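# Shut the toy oven door and leave everything upright

## Task

Swing the toy oven's door fully shut, release it so no gripper holds it, and make sure the oven ends up standing upright; any toy food basket, small tea box, wire rack and small red box must also stay standing.

## Robot and tools

ROBOT. Two arms, left_arm and right_arm, each with a parallel two-finger gripper and a wrist camera. Nominal bases: left_arm at about (+0.001, +0.348, 0) m, right_arm at about (+0.003, -0.280, 0) m in the scene frame, both facing +x with almost no yaw. Scene frame: origin on the table surface halfway between the bases, +z up, +x out across the table, +y toward left_arm. Arm names do not match image left/right. Fingers extend along the gripper's +z axis and close along its y axis. end_effector_position is the point between the finger pads, just behind the tips.

FRAMES. Each arm's reported hand position (m), end_effector_quat_wxyz, velocities and targets are in that arm's own base frame. Fixed cameras and the table use the scene frame. Reported hand poses can be off by a few cm, more at long reach.

THE 14-NUMBER ROW. Every motion command is one row of 14 numbers in [-1, 1], always covering both arms: dx, dy, dz, rx, ry, rz, opening for left_arm, then the same seven for right_arm. The first six per arm are an offset (not a pose) from that arm's current Hand target, along its own base axes; rotation is a rotation vector about the Hand target's position. Scale: 1.0 = 0.6 m or 180 degrees. A translation longer than 1.0 is shortened. Opening is absolute: +1 fully open (about 87 mm between pads), +0.5 about 69 mm, 0 about 43 mm, -0.5 about 18 mm, -1 closed. To leave an arm still, send zeros for its six pose numbers and repeat its current opening (0 there means half-open, not unchanged).

execute_actions(actions, cameras). actions is a list of actions; each action is a list of up to 15 rows, one per 1/30 s step; a short action repeats its final row to fill 15 steps. All rows of one action are measured from the Hand target at that action's start, and each new action starts from the updated Hand target, so repeating an offset moves further. An empty actions list returns state plus images. cameras: list of names (cam_high, cam_low, cam_left_wrist, cam_right_wrist), ["all"], or []; an unknown name voids the call.

move(target, speed, blend, opening_speed, blocking, cameras). target is one 14-number row or a list of up to 15 rows; every row is an offset from the same starting Hand targets, not chained. Straight-line paths, all arms finishing together, at least 0.5 s, at most 10 s total. speed: m/s, 0.002 to 2.9 (default 0.25), one value or one per target; rotation capped at twice that in rad/s. blend: metres of corner rounding per intermediate target, default 0 (full stop). opening_speed: rate on the -1..+1 scale per second, at least 0.2. blocking=false returns after about 0.5 s while the move continues. Paths ignore obstacles and the other arm; steer around each arm's own base. Faster moves lag, stray and hit harder. The result adds a move: line, e.g. done, off_target, moving, held, fault; done means within 10 mm and 2 degrees. limits=paced means the sent pose was clipped; limits=held means a check withheld steps.

wait(seconds 0 to 10, cameras): lets time pass with commands held; returns early if a move ends. stop(cameras): brakes a running move. zoom_image(camera, region [x0, y0, x1, y1] pixels, max 504x504): enlarges part of the latest image of one of the four cameras. read_manual(section="licences"): licence text only. finished_scene(scene): ends the current scene, giving its number; do not call anything else in that reply.

RESULT LINES. Hand target is the last commanded pose after clipping; the next offsets count from it. The gripper often rests short of it; resending zeros asks again, otherwise add the gap as an offset. Orientation commands are clipped to 40 degrees from the measured orientation each step. grip_measured shows finger position on the command scale (Joint positions shows it 0 closed to 1 open). Joint torques are total drive output in Joint positions order, positive toward larger angle; joints 1 to 3 wrap at ±28 N m. Joint velocities within noise means the arm is still. Tool commands gives the current opening commands. MOTOR HOT appears at 75 °C; at 90 °C that arm folds and stops for the scene; at 100 °C it collapses. Heat builds from holding loads, stretched poses or pushing at unreachable targets.

PRACTICE. Check position and tilt after each move; friction and gravity leave the hand low or short, and small moves may go sideways. To release a push, command the target back past the gripper. Avoid arm-to-arm contact, closing one gripper on the other's fingers, and cable strain on wrist cameras. Avoid slamming the door or hitting the oven, rack or boxes; nothing may fall or leave the table. Open the gripper and back away before finishing. Loose objects may get occasional small external nudges.

Each tool is called after ">>>" as name(argument=value, ...), one argument or row to a line, values as JSON.

## Session

>>> execute_actions(
  actions=[],
)

Scene clock: 0.00 s.
left_arm: end_effector_position=(+0.3980, +0.0015, +0.0649) grip_measured=+1.000 end_effector_quat_wxyz=(+0.601, +0.028, +0.799, -0.006) | right_arm: end_effector_position=(+0.3826, -0.0020, +0.0368) grip_measured=+0.997 end_effector_quat_wxyz=(+0.548, -0.008, +0.836, +0.001)
Joint positions: left_arm=[0.031 1.575 0.396 0.897 0.074 0.047 1] | right_arm=[-0.014 1.573 0.398 0.765 -0.023 -0.018 0.998]
Joint velocities: within noise
Joint torques (N m): no reading
Motor temperatures (°C): left_arm=[28 34 36 29 29 26 26] | right_arm=[25 32 31 31 26 27 26]
Heat: left arm: 36 °C; right arm: 32 °C.
Hand target: left_arm +0.4031, +0.0016, +0.0756; +0.614, +0.029, +0.789, -0.005 | right_arm +0.3830, -0.0019, +0.0374; +0.547, -0.008, +0.837, +0.001
Tool commands: left_gripper/opening=+1.0 right_gripper/opening=+1.0

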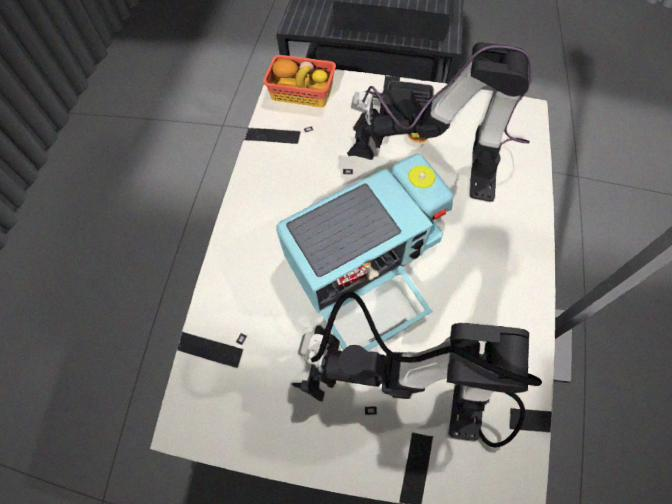

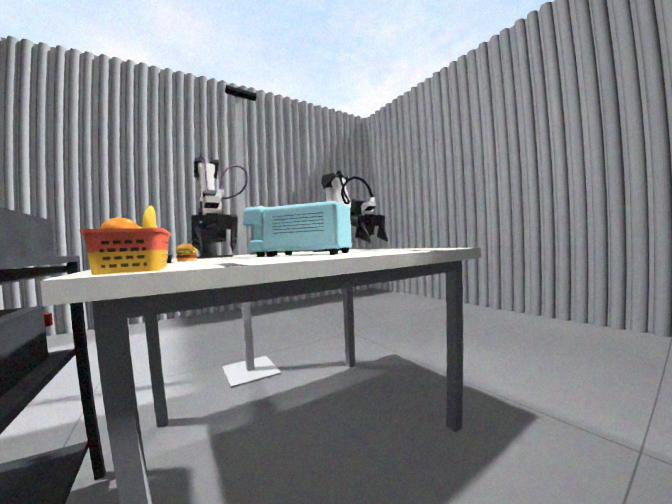

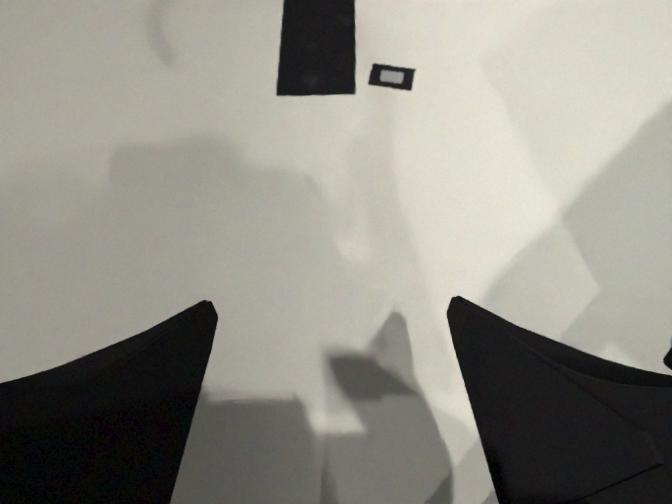

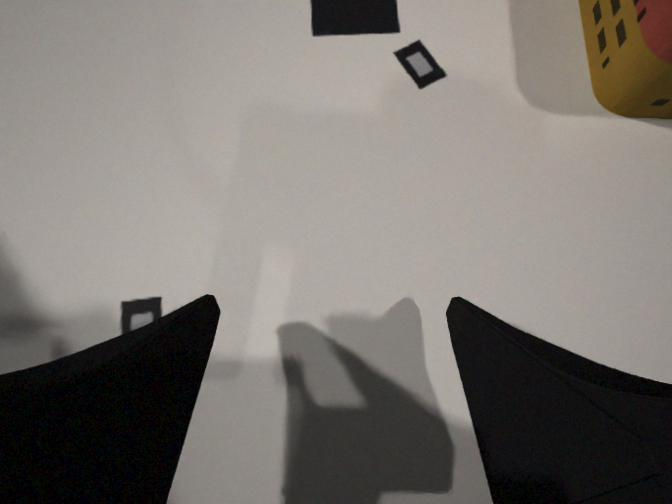

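>>> move(
  target=[-0.222,-0.067,0.08,0,0,-0.222,-1,0,0,0,0,0,0,1],
  speed=0.4,
  cameras=["cam_high","cam_left_wrist"],
)

Scene clock: 21.57 s.
left_arm: end_effector_position=(+0.2628, -0.0420, +0.1100) grip_measured=-0.986 end_effector_quat_wxyz=(+0.562, +0.283, +0.744, -0.225) | right_arm: end_effector_position=(+0.3826, -0.0020, +0.0368) grip_measured=+0.997 end_effector_quat_wxyz=(+0.548, -0.008, +0.836, +0.001)
Joint positions: left_arm=[0.419 0.936 0.345 -0.019 1.086 0.536 0.007] | right_arm=[-0.014 1.573 0.398 0.765 -0.023 -0.018 0.998]
Joint torques (N m): left_arm=[0.51 -0.72 10.93 1.42 0.55 0.35] | right_arm=[-0.34 -4.53 5.61 2.08 -0.1 0.06]
Motor temperatures (°C): left_arm=[28 36 37 32 29 26 26] | right_arm=[25 33 32 37 26 27 26]
Heat: left arm: 37 °C; right arm: 37 °C.
Hand target: left_arm +0.2699, -0.0386, +0.1236; +0.576, +0.297, +0.731, -0.215 | right_arm +0.3830, -0.0019, +0.0374; +0.547, -0.008, +0.837, +0.001
Off the commanded pose: left_arm 0.016 m, 3 deg | right_arm 0.001 m, 0 deg.
move: off_target (left_arm)
Images, in order (width x height): cam_high 672x504, cam_left_wrist 672x504.

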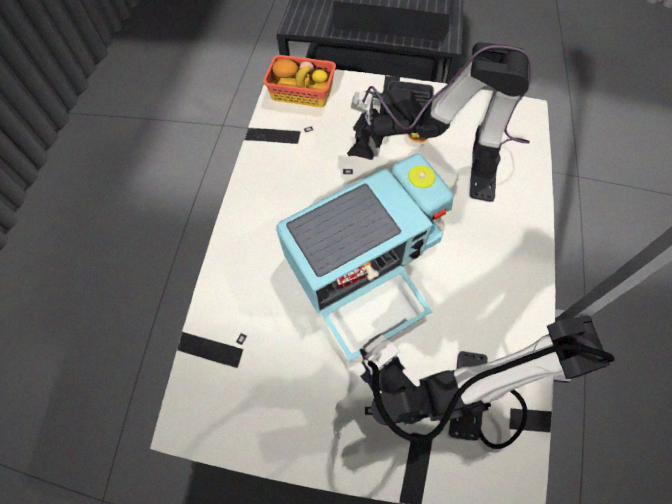

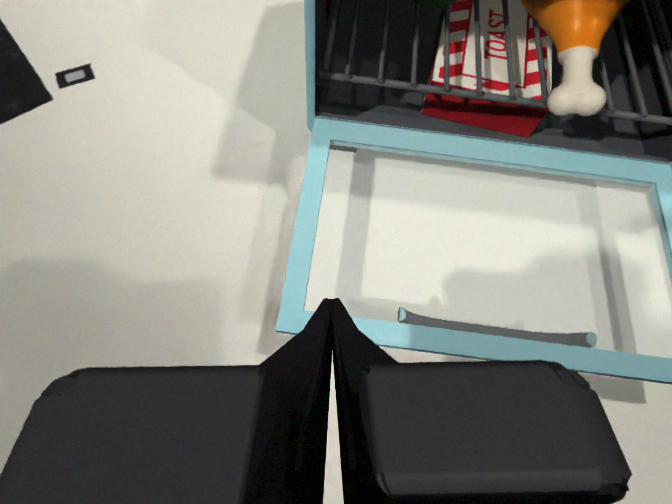

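>>> move(
  target=[-0.06,0.05,-0.1,0,0,0,-1,0,0,0,0,0,0,1],
  cameras=["cam_high","cam_left_wrist"],
)

Scene clock: 41.30 s.
left_arm: end_effector_position=(+0.2270, -0.0142, +0.0537) grip_measured=-0.986 end_effector_quat_wxyz=(+0.563, +0.287, +0.743, -0.223) | right_arm: end_effector_position=(+0.3826, -0.0020, +0.0368) grip_measured=+0.997 end_effector_quat_wxyz=(+0.548, -0.008, +0.836, +0.001)
Joint positions: left_arm=[0.698 1.13 0.282 -0.294 1.272 1.117 0.007] | right_arm=[-0.014 1.573 0.398 0.765 -0.023 -0.018 0.998]
Joint torques (N m): left_arm=[0.75 -0.73 8.96 0.81 0.89 0.35] | right_arm=[-0.34 -4.52 5.63 2.08 -0.1 0.06]
Heat: left arm: 39 °C; right arm: 39 °C.
Hand target: left_arm +0.2339, -0.0086, +0.0637; +0.576, +0.297, +0.731, -0.215 | right_arm +0.3830, -0.0019, +0.0374; +0.547, -0.008, +0.837, +0.001
Off the commanded pose: left_arm 0.013 m, 2 deg | right_arm 0.001 m, 0 deg.
move: off_target (left_arm)
Images, in order (width x height): cam_high 672x504, cam_left_wrist 672x504.

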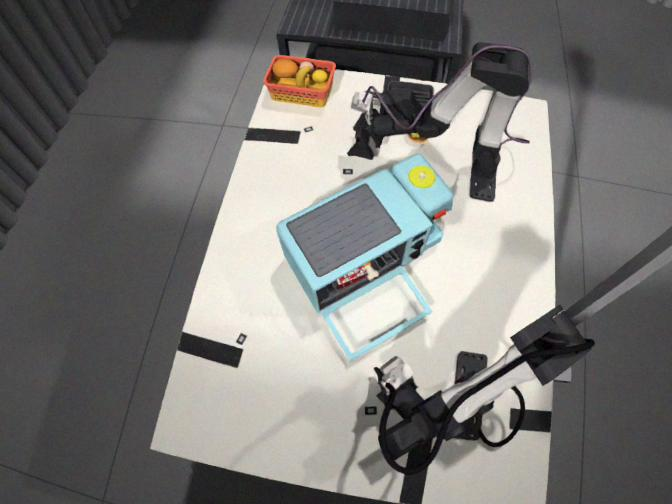

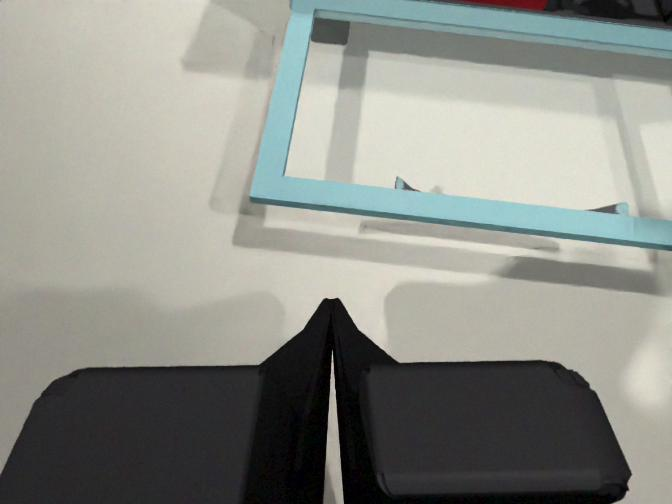

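>>> move(
  target=[
    [0,0,-0.057,0,0,0,-1,0,0,0,0,0,0,1],
    [0.085,-0.096,-0.057,0,0,0,-1,0,0,0,0,0,0,1],
    [0.098,-0.111,0.068,0.083,0.073,0,-1,0,0,0,0,0,0,1],
  ],
  speed=0.15,
  blend=0.01,
  cameras=["cam_high","cam_left_wrist"],
)

Scene clock: 62.40 s.
left_arm: end_effector_position=(+0.2815, -0.0726, +0.0880) grip_measured=-0.986 end_effector_quat_wxyz=(+0.423, +0.329, +0.829, -0.159) | right_arm: end_effector_position=(+0.3826, -0.0020, +0.0368) grip_measured=+0.997 end_effector_quat_wxyz=(+0.548, -0.008, +0.836, +0.001)
Joint positions: left_arm=[0.029 1.101 0.576 -0.269 0.594 0.535 0.007] | right_arm=[-0.014 1.573 0.398 0.765 -0.023 -0.018 0.998]
Joint torques (N m): left_arm=[-0.99 -2.85 11.12 1.52 0.36 0.27] | right_arm=[-0.35 -4.52 5.59 2.08 -0.11 0.06]
Heat: left arm: 41 °C; right arm: 41 °C.
Hand target: left_arm +0.2927, -0.0752, +0.1043; +0.445, +0.342, +0.814, -0.151 | right_arm +0.3830, -0.0019, +0.0374; +0.547, -0.008, +0.837, +0.001
Off the commanded pose: left_arm 0.020 m, 4 deg | right_arm 0.001 m, 0 deg.
move: off_target (left_arm)
Images, in order (width x height): cam_high 672x504, cam_left_wrist 672x504.

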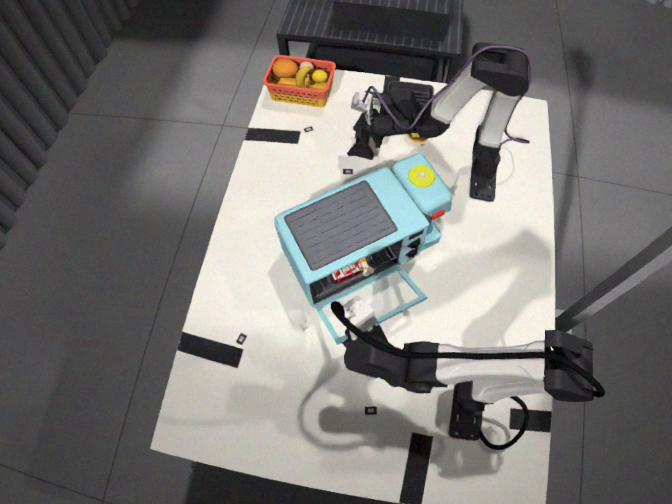

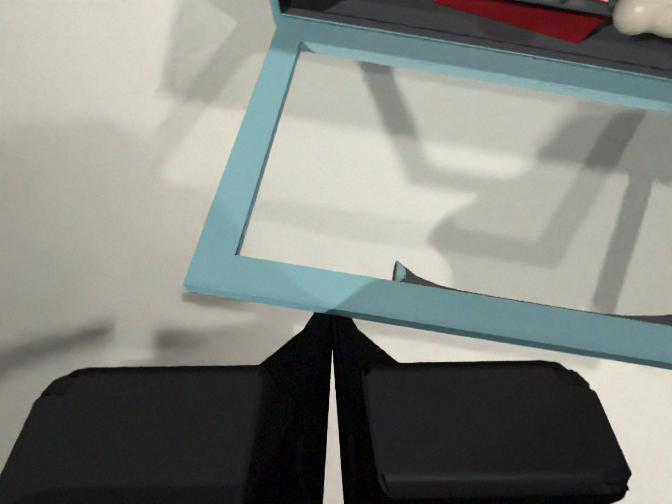

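>>> move(
  target=[
    [0.05,-0.057,0.075,0.125,0.11,0,-1,0,0,0,0,0,0,1],
    [0.097,-0.11,0.1,0.208,0.183,0,-1,0,0,0,0,0,0,1],
  ],
  speed=0.12,
  blend=0.01,
  cameras=["cam_high","cam_left_wrist"],
)

Scene clock: 71.60 s.
left_arm: end_effector_position=(+0.3446, -0.1334, +0.1620) grip_measured=-0.986 end_effector_quat_wxyz=(+0.056, +0.408, +0.911, +0.025) | right_arm: end_effector_position=(+0.3826, -0.0020, +0.0368) grip_measured=+0.997 end_effector_quat_wxyz=(+0.548, -0.008, +0.836, +0.001)
Joint positions: left_arm=[-0.438 2.02 2.028 -1.468 -0.051 0.407 0.007] | right_arm=[-0.014 1.573 0.398 0.765 -0.023 -0.018 0.998]
Joint torques (N m): left_arm=[-1.22 -7.99 9.81 0.58 -0.04 0.08] | right_arm=[-0.34 -4.55 5.63 2.07 -0.1 0.05]
Motor temperatures (°C): left_arm=[28 35 43 31 30 26 25] | right_arm=[25 35 33 41 26 27 26]
Heat: left arm: 43 °C; right arm: 41 °C.
Hand target: left_arm +0.3509, -0.1412, +0.1644; +0.069, +0.409, +0.910, +0.026 | right_arm +0.3830, -0.0019, +0.0374; +0.547, -0.008, +0.837, +0.001
Off the commanded pose: left_arm 0.010 m, 1 deg | right_arm 0.001 m, 0 deg.
move: done
Images, in order (width x height): cam_high 672x504, cam_left_wrist 672x504.

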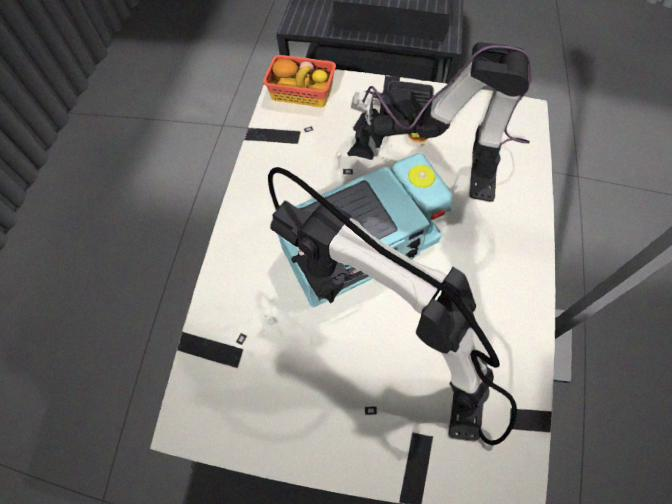

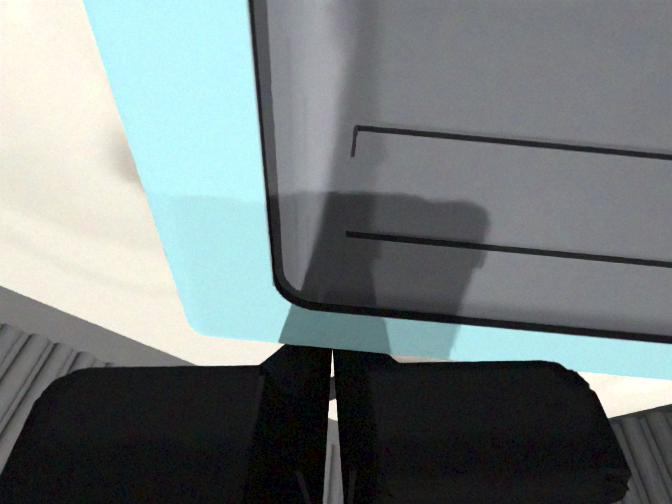

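>>> move(
  target=[
    [0.036,-0.041,0,0,0,0,-1,0,0,0,0,0,0,1],
    [-0.1,0.114,0,0,0,0,-1,0,0,0,0,0,0,1],
  ],
  speed=[0.06,0.25],
  cameras=["cam_high","cam_left_wrist"],
)

Scene clock: 76.47 s.
left_arm: end_effector_position=(+0.2896, -0.0717, +0.1595) grip_measured=-0.986 end_effector_quat_wxyz=(+0.051, +0.408, +0.911, +0.030) | right_arm: end_effector_position=(+0.3826, -0.0020, +0.0368) grip_measured=+0.997 end_effector_quat_wxyz=(+0.548, -0.008, +0.836, +0.001)
Joint positions: left_arm=[-0.34 1.71 1.61 -1.363 -0.051 0.504 0.007] | right_arm=[-0.014 1.573 0.398 0.765 -0.023 -0.018 0.998]
Joint torques (N m): left_arm=[0.17 -8.81 6.43 0.65 0.15 0.24] | right_arm=[-0.29 -4.53 5.63 2.08 -0.1 0.06]
Heat: left arm: 43 °C; right arm: 42 °C.
Hand target: left_arm +0.2909, -0.0728, +0.1644; +0.069, +0.409, +0.910, +0.026 | right_arm +0.3830, -0.0019, +0.0374; +0.547, -0.008, +0.837, +0.001
Off the commanded pose: left_arm 0.005 m, 2 deg | right_arm 0.001 m, 0 deg.
move: done
Images, in order (width x height): cam_high 672x504, cam_left_wrist 672x504.

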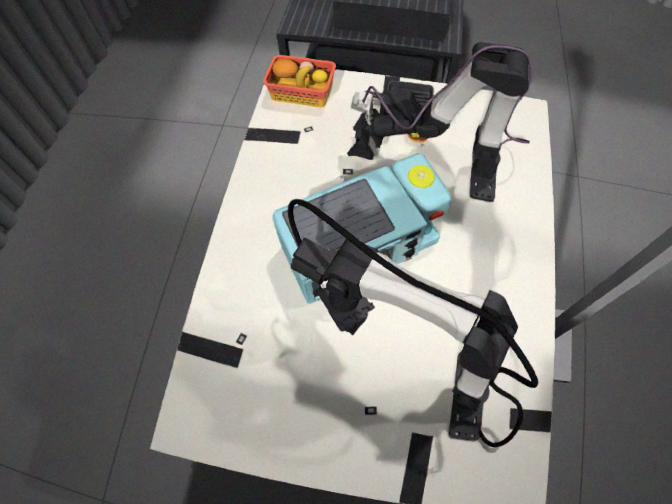

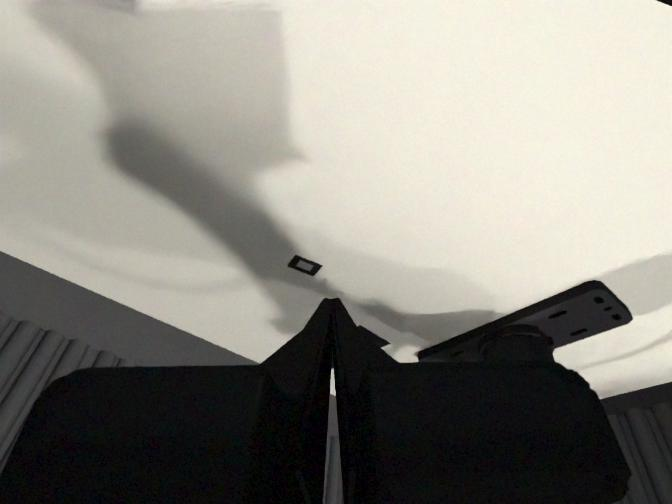

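>>> zoom_image(
  camera="cam_high",
  region=[250, 150, 470, 340],
)

Scaled by 2.291 from the camera's 672x504 image, which has a finer 960x720 frame.

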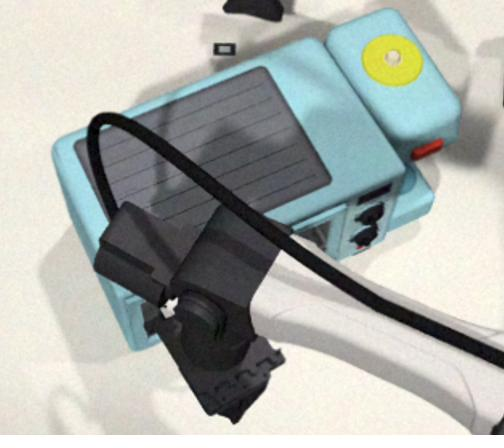

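>>> move(
  target=[-0.08,0.22,0.1,0,0,0,-1,0,0,0,0,0,0,1],
  speed=0.35,
  cameras=["cam_high","cam_left_wrist"],
)

>>> zoom_image(
  camera="cam_high",
  region=[250, 150, 470, 340],
)

Scene clock: 82.73 s.
left_arm: end_effector_position=(+0.2424, +0.0591, +0.2134) grip_measured=-0.986 end_effector_quat_wxyz=(+0.053, +0.409, +0.911, +0.025) | right_arm: end_effector_position=(+0.3826, -0.0020, +0.0368) grip_measured=+0.997 end_effector_quat_wxyz=(+0.548, -0.008, +0.836, +0.001)
Joint positions: left_arm=[0.111 1.517 1.63 -1.567 0.011 0.954 0.007] | right_arm=[-0.014 1.573 0.398 0.765 -0.023 -0.018 0.998]
Joint torques (N m): left_arm=[0.61 -6.52 9.07 0.45 0.24 0.25] | right_arm=[-0.35 -4.55 5.61 2.07 -0.1 0.06]
Heat: left arm: 43 °C; right arm: 42 °C.
Hand target: left_arm +0.2429, +0.0592, +0.2244; +0.068, +0.409, +0.910, +0.026 | right_arm +0.3830, -0.0019, +0.0374; +0.547, -0.008, +0.837, +0.001
Off the commanded pose: left_arm 0.011 m, 2 deg | right_arm 0.001 m, 0 deg.
joint sent to its limit (left arm) — joint 4 (wrist pitch), lower limit. The joint targets still meet the commanded pose.
move: off_target (left_arm)
Images, in order (width x height): cam_high 672x504, cam_left_wrist 672x504.

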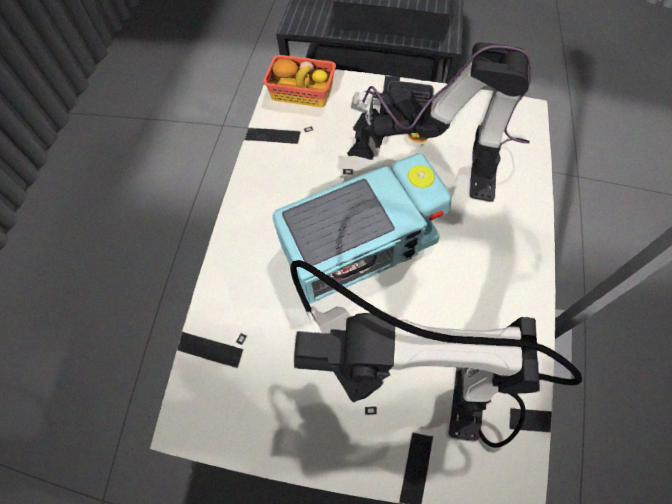

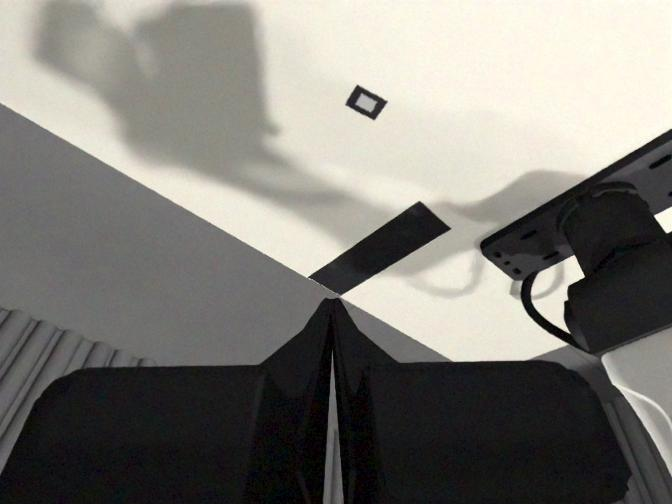

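Scaled by 2.291 from the camera's 672x504 image, which has a finer 960x720 frame.

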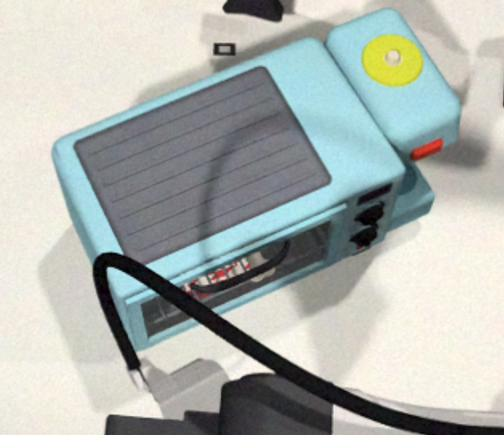

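>>> zoom_image(
  camera="cam_high",
  region=[290, 215, 440, 315],
)

Scaled by 3.360 from the camera's 672x504 image, which has a finer 960x720 frame.

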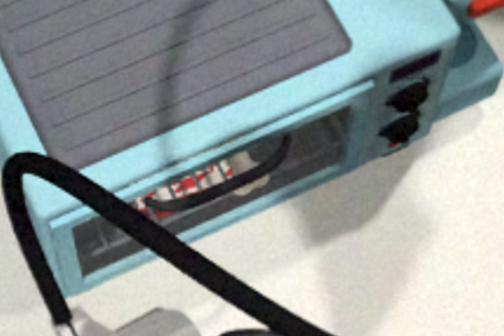

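>>> finished_scene(
  scene=2,
)

The scene is finished: the task was done.


## Next scene

The same job, from a new start.

>>> execute_actions(
  actions=[],
)

Scene clock: 0.00 s.
left_arm: end_effector_position=(+0.2177, -0.0895, +0.2644) grip_measured=+1.000 end_effector_quat_wxyz=(+0.562, -0.062, +0.784, -0.255) | right_arm: end_effector_position=(+0.2552, +0.0706, +0.1790) grip_measured=+0.997 end_effector_quat_wxyz=(+0.514, +0.103, +0.847, +0.086)
Joint positions: left_arm=[-0.213 0.467 0.754 -0.53 0.13 -0.472 1] | right_arm=[0.42 0.694 0.647 -0.458 0.332 0.465 0.998]
Joint velocities: within noise
Joint torques (N m): no reading
Motor temperatures (°C): left_arm=[28 32 35 28 29 26 25] | right_arm=[25 31 29 32 25 26 26]
Heat: left arm: 35 °C; right arm: 32 °C.
Hand target: left_arm +0.2182, -0.0895, +0.2712; +0.569, -0.060, +0.779, -0.256 | right_arm +0.2543, +0.0705, +0.1792; +0.512, +0.103, +0.849, +0.085
Tool commands: left_gripper/opening=+1.0 right_gripper/opening=+1.0

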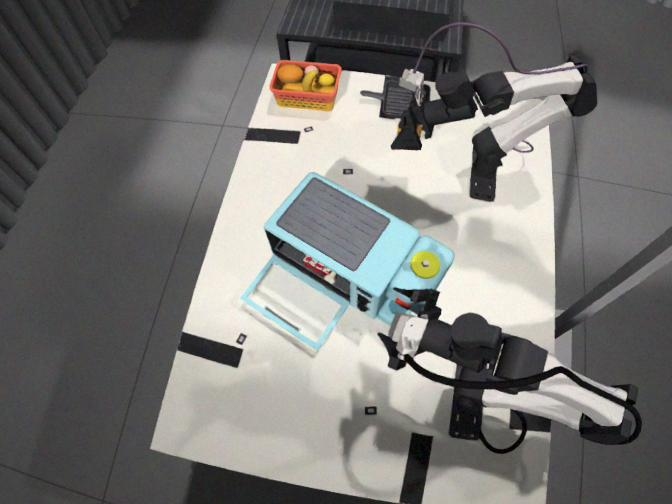

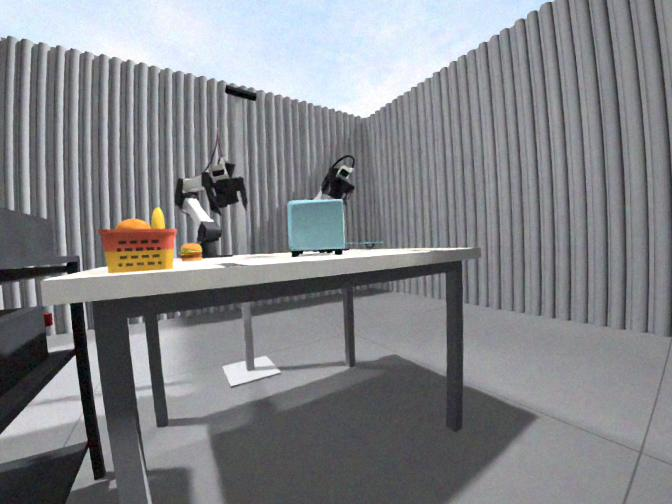

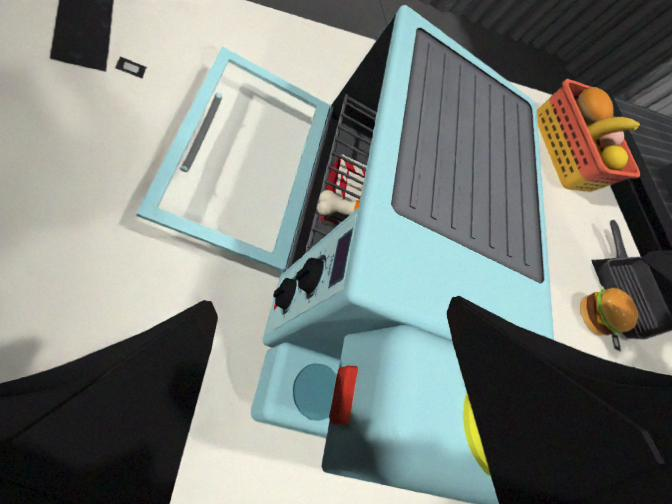

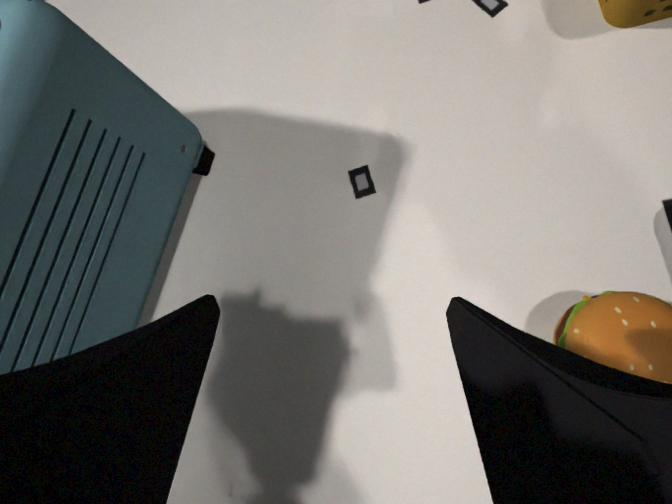

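>>> move(
  target=[
    [0.187,0.166,-0.108,0,0,-0.2,-1,0,0,0,0,0,0,1],
    [0.245,0.125,-0.308,0,0,-0.306,-1,0,0,0,0,0,0,1],
  ],
  speed=0.3,
  blend=0.03,
  cameras=["cam_high","cam_left_wrist"],
)

Scene clock: 20.87 s.
left_arm: end_effector_position=(+0.3605, -0.0135, +0.0870) grip_measured=-0.986 end_effector_quat_wxyz=(+0.383, +0.295, +0.723, -0.493) | right_arm: end_effector_position=(+0.2552, +0.0706, +0.1790) grip_measured=+0.997 end_effector_quat_wxyz=(+0.514, +0.103, +0.847, +0.086)
Joint positions: left_arm=[0.417 2.208 1.551 -1.479 1.306 1.63 0.007] | right_arm=[0.42 0.694 0.647 -0.458 0.332 0.465 0.998]
Joint torques (N m): left_arm=[-0.76 -8.08 7.97 -0.52 0.57 0.37] | right_arm=[-0.34 0.36 7.61 1.99 0 0.05]
Motor temperatures (°C): left_arm=[28 33 37 31 29 26 25] | right_arm=[25 31 33 37 25 26 26]
Heat: left arm: 37 °C; right arm: 37 °C.
Hand target: left_arm +0.3652, -0.0144, +0.0864; +0.386, +0.306, +0.719, -0.490 | right_arm +0.2543, +0.0705, +0.1792; +0.512, +0.103, +0.849, +0.085
Off the commanded pose: left_arm 0.005 m, 1 deg | right_arm 0.001 m, 0 deg.
move: done
Images, in order (width x height): cam_high 672x504, cam_left_wrist 672x504.

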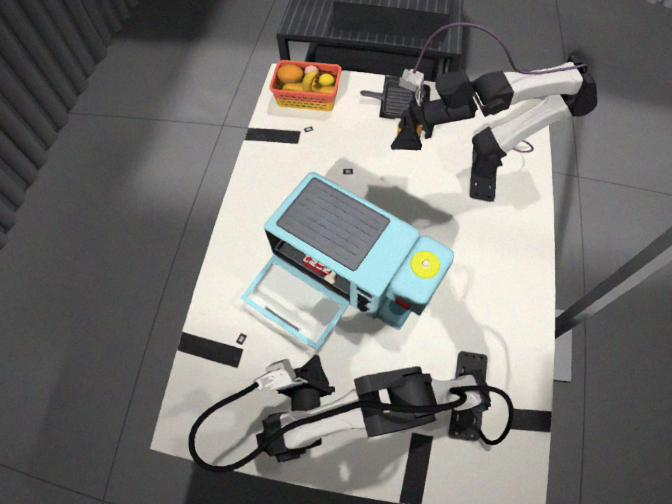

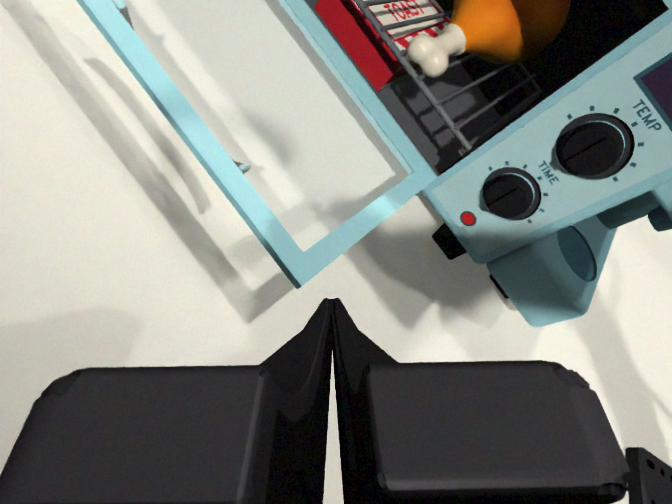

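>>> move(
  target=[
    [0.016,0.016,-0.108,0,0,0,-1,0,0,0,0,0,0,1],
    [0.046,-0.098,-0.108,0,0,0,-1,0,0,0,0,0,0,1],
    [0.038,-0.119,0.021,0.102,-0.043,0,-1,0,0,0,0,0,0,1],
    [0.014,-0.175,0.085,0.256,-0.108,0,-1,0,0,0,0,0,0,1],
    [-0.014,-0.239,0.11,0.332,-0.141,0,-1,0,0,0,0,0,0,1],
  ],
  speed=0.14,
  blend=0.01,
  cameras=["cam_high","cam_left_wrist"],
)

Scene clock: 43.83 s.
left_arm: end_effector_position=(+0.3635, -0.1400, +0.1421) grip_measured=-0.986 end_effector_quat_wxyz=(+0.314, +0.540, +0.781, +0.027) | right_arm: end_effector_position=(+0.2552, +0.0706, +0.1790) grip_measured=+0.997 end_effector_quat_wxyz=(+0.514, +0.103, +0.847, +0.086)
Joint positions: left_arm=[-0.414 1.54 1.237 -0.63 0.063 0.776 0.007] | right_arm=[0.42 0.694 0.647 -0.458 0.332 0.465 0.998]
Joint torques (N m): left_arm=[-2.84 -7.51 10.13 1.14 0.53 0.09] | right_arm=[-0.34 0.35 7.65 1.98 0 0.05]
Motor temperatures (°C): left_arm=[28 39 38 30 30 26 25] | right_arm=[25 31 35 39 25 26 26]
Heat: left arm: 39 °C; right arm: 39 °C.
Hand target: left_arm +0.3568, -0.1578, +0.1524; +0.325, +0.552, +0.768, +0.005 | right_arm +0.2543, +0.0705, +0.1792; +0.512, +0.103, +0.849, +0.085
Off the commanded pose: left_arm 0.022 m, 3 deg | right_arm 0.001 m, 0 deg.
move: off_target (left_arm)
Images, in order (width x height): cam_high 672x504, cam_left_wrist 672x504.

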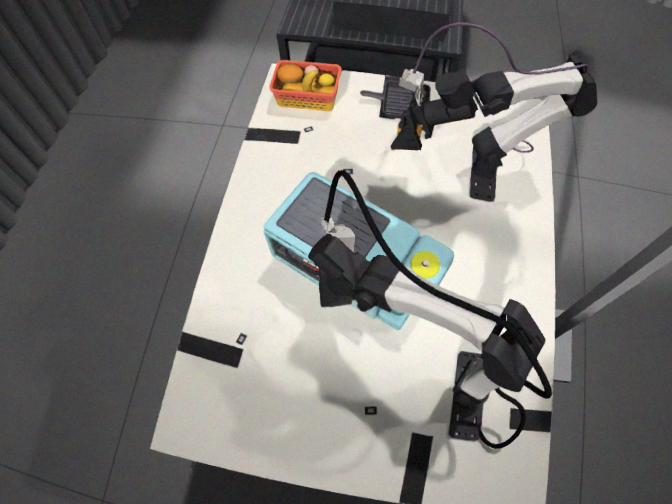

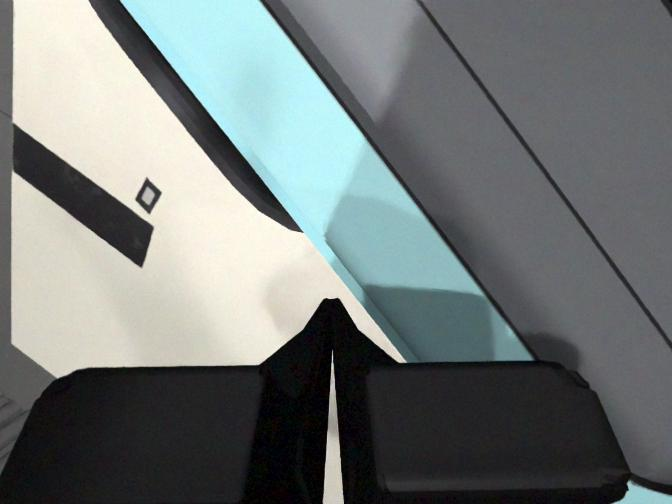

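>>> move(
  target=[
    [-0.016,-0.038,0.01,0,0,0,-1,0,0,0,0,0,0,1],
    [0.045,0.16,0.03,0,0,0,-1,0,0,0,0,0,0,1],
    [-0.03,0.4,0.1,0,0,0,-1,0,0,0,0,0,0,1],
  ],
  speed=[0.06,0.25,0.4],
  blend=[0,0.03,0],
  cameras=["cam_high"],
)

>>> zoom_image(
  camera="cam_high",
  region=[250, 190, 420, 340],
)

Scene clock: 49.63 s.
left_arm: end_effector_position=(+0.3330, +0.0817, +0.2035) grip_measured=-0.986 end_effector_quat_wxyz=(+0.313, +0.549, +0.775, +0.002) | right_arm: end_effector_position=(+0.2552, +0.0706, +0.1790) grip_measured=+0.997 end_effector_quat_wxyz=(+0.514, +0.103, +0.847, +0.086)
Joint positions: left_arm=[0.393 1.509 1.494 -1.177 0.525 1.522 0.007] | right_arm=[0.42 0.694 0.647 -0.458 0.332 0.465 0.998]
Joint torques (N m): left_arm=[0.31 -4.48 10.92 0.78 0.63 0.26] | right_arm=[-0.35 0.36 7.61 1.99 -0.01 0.04]
Heat: left arm: 39 °C; right arm: 40 °C.
Hand target: left_arm +0.3388, +0.0822, +0.2124; +0.325, +0.552, +0.768, +0.006 | right_arm +0.2543, +0.0705, +0.1792; +0.512, +0.103, +0.849, +0.085
Off the commanded pose: left_arm 0.011 m, 2 deg | right_arm 0.001 m, 0 deg.
move: off_target (left_arm)
Images, in order (width x height): cam_high 672x504.

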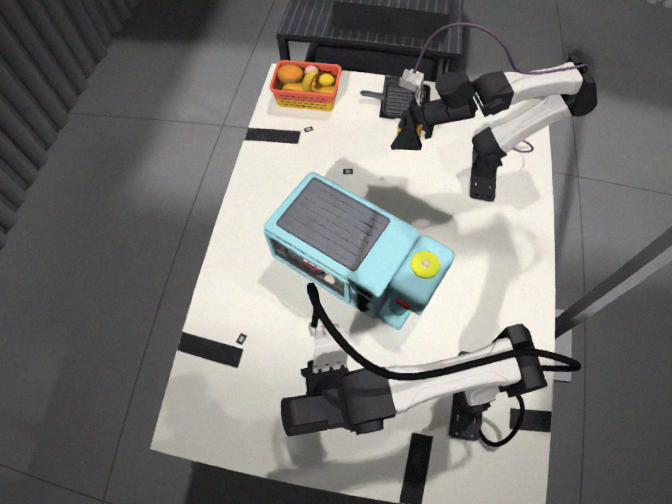

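Scaled by 2.965 from the camera's 672x504 image, which has a finer 960x720 frame.

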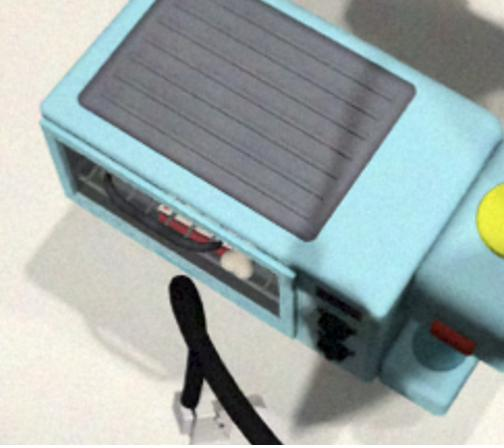

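Closed.

>>> finished_scene(
  scene=3,
)

The scene is finished: the task was done.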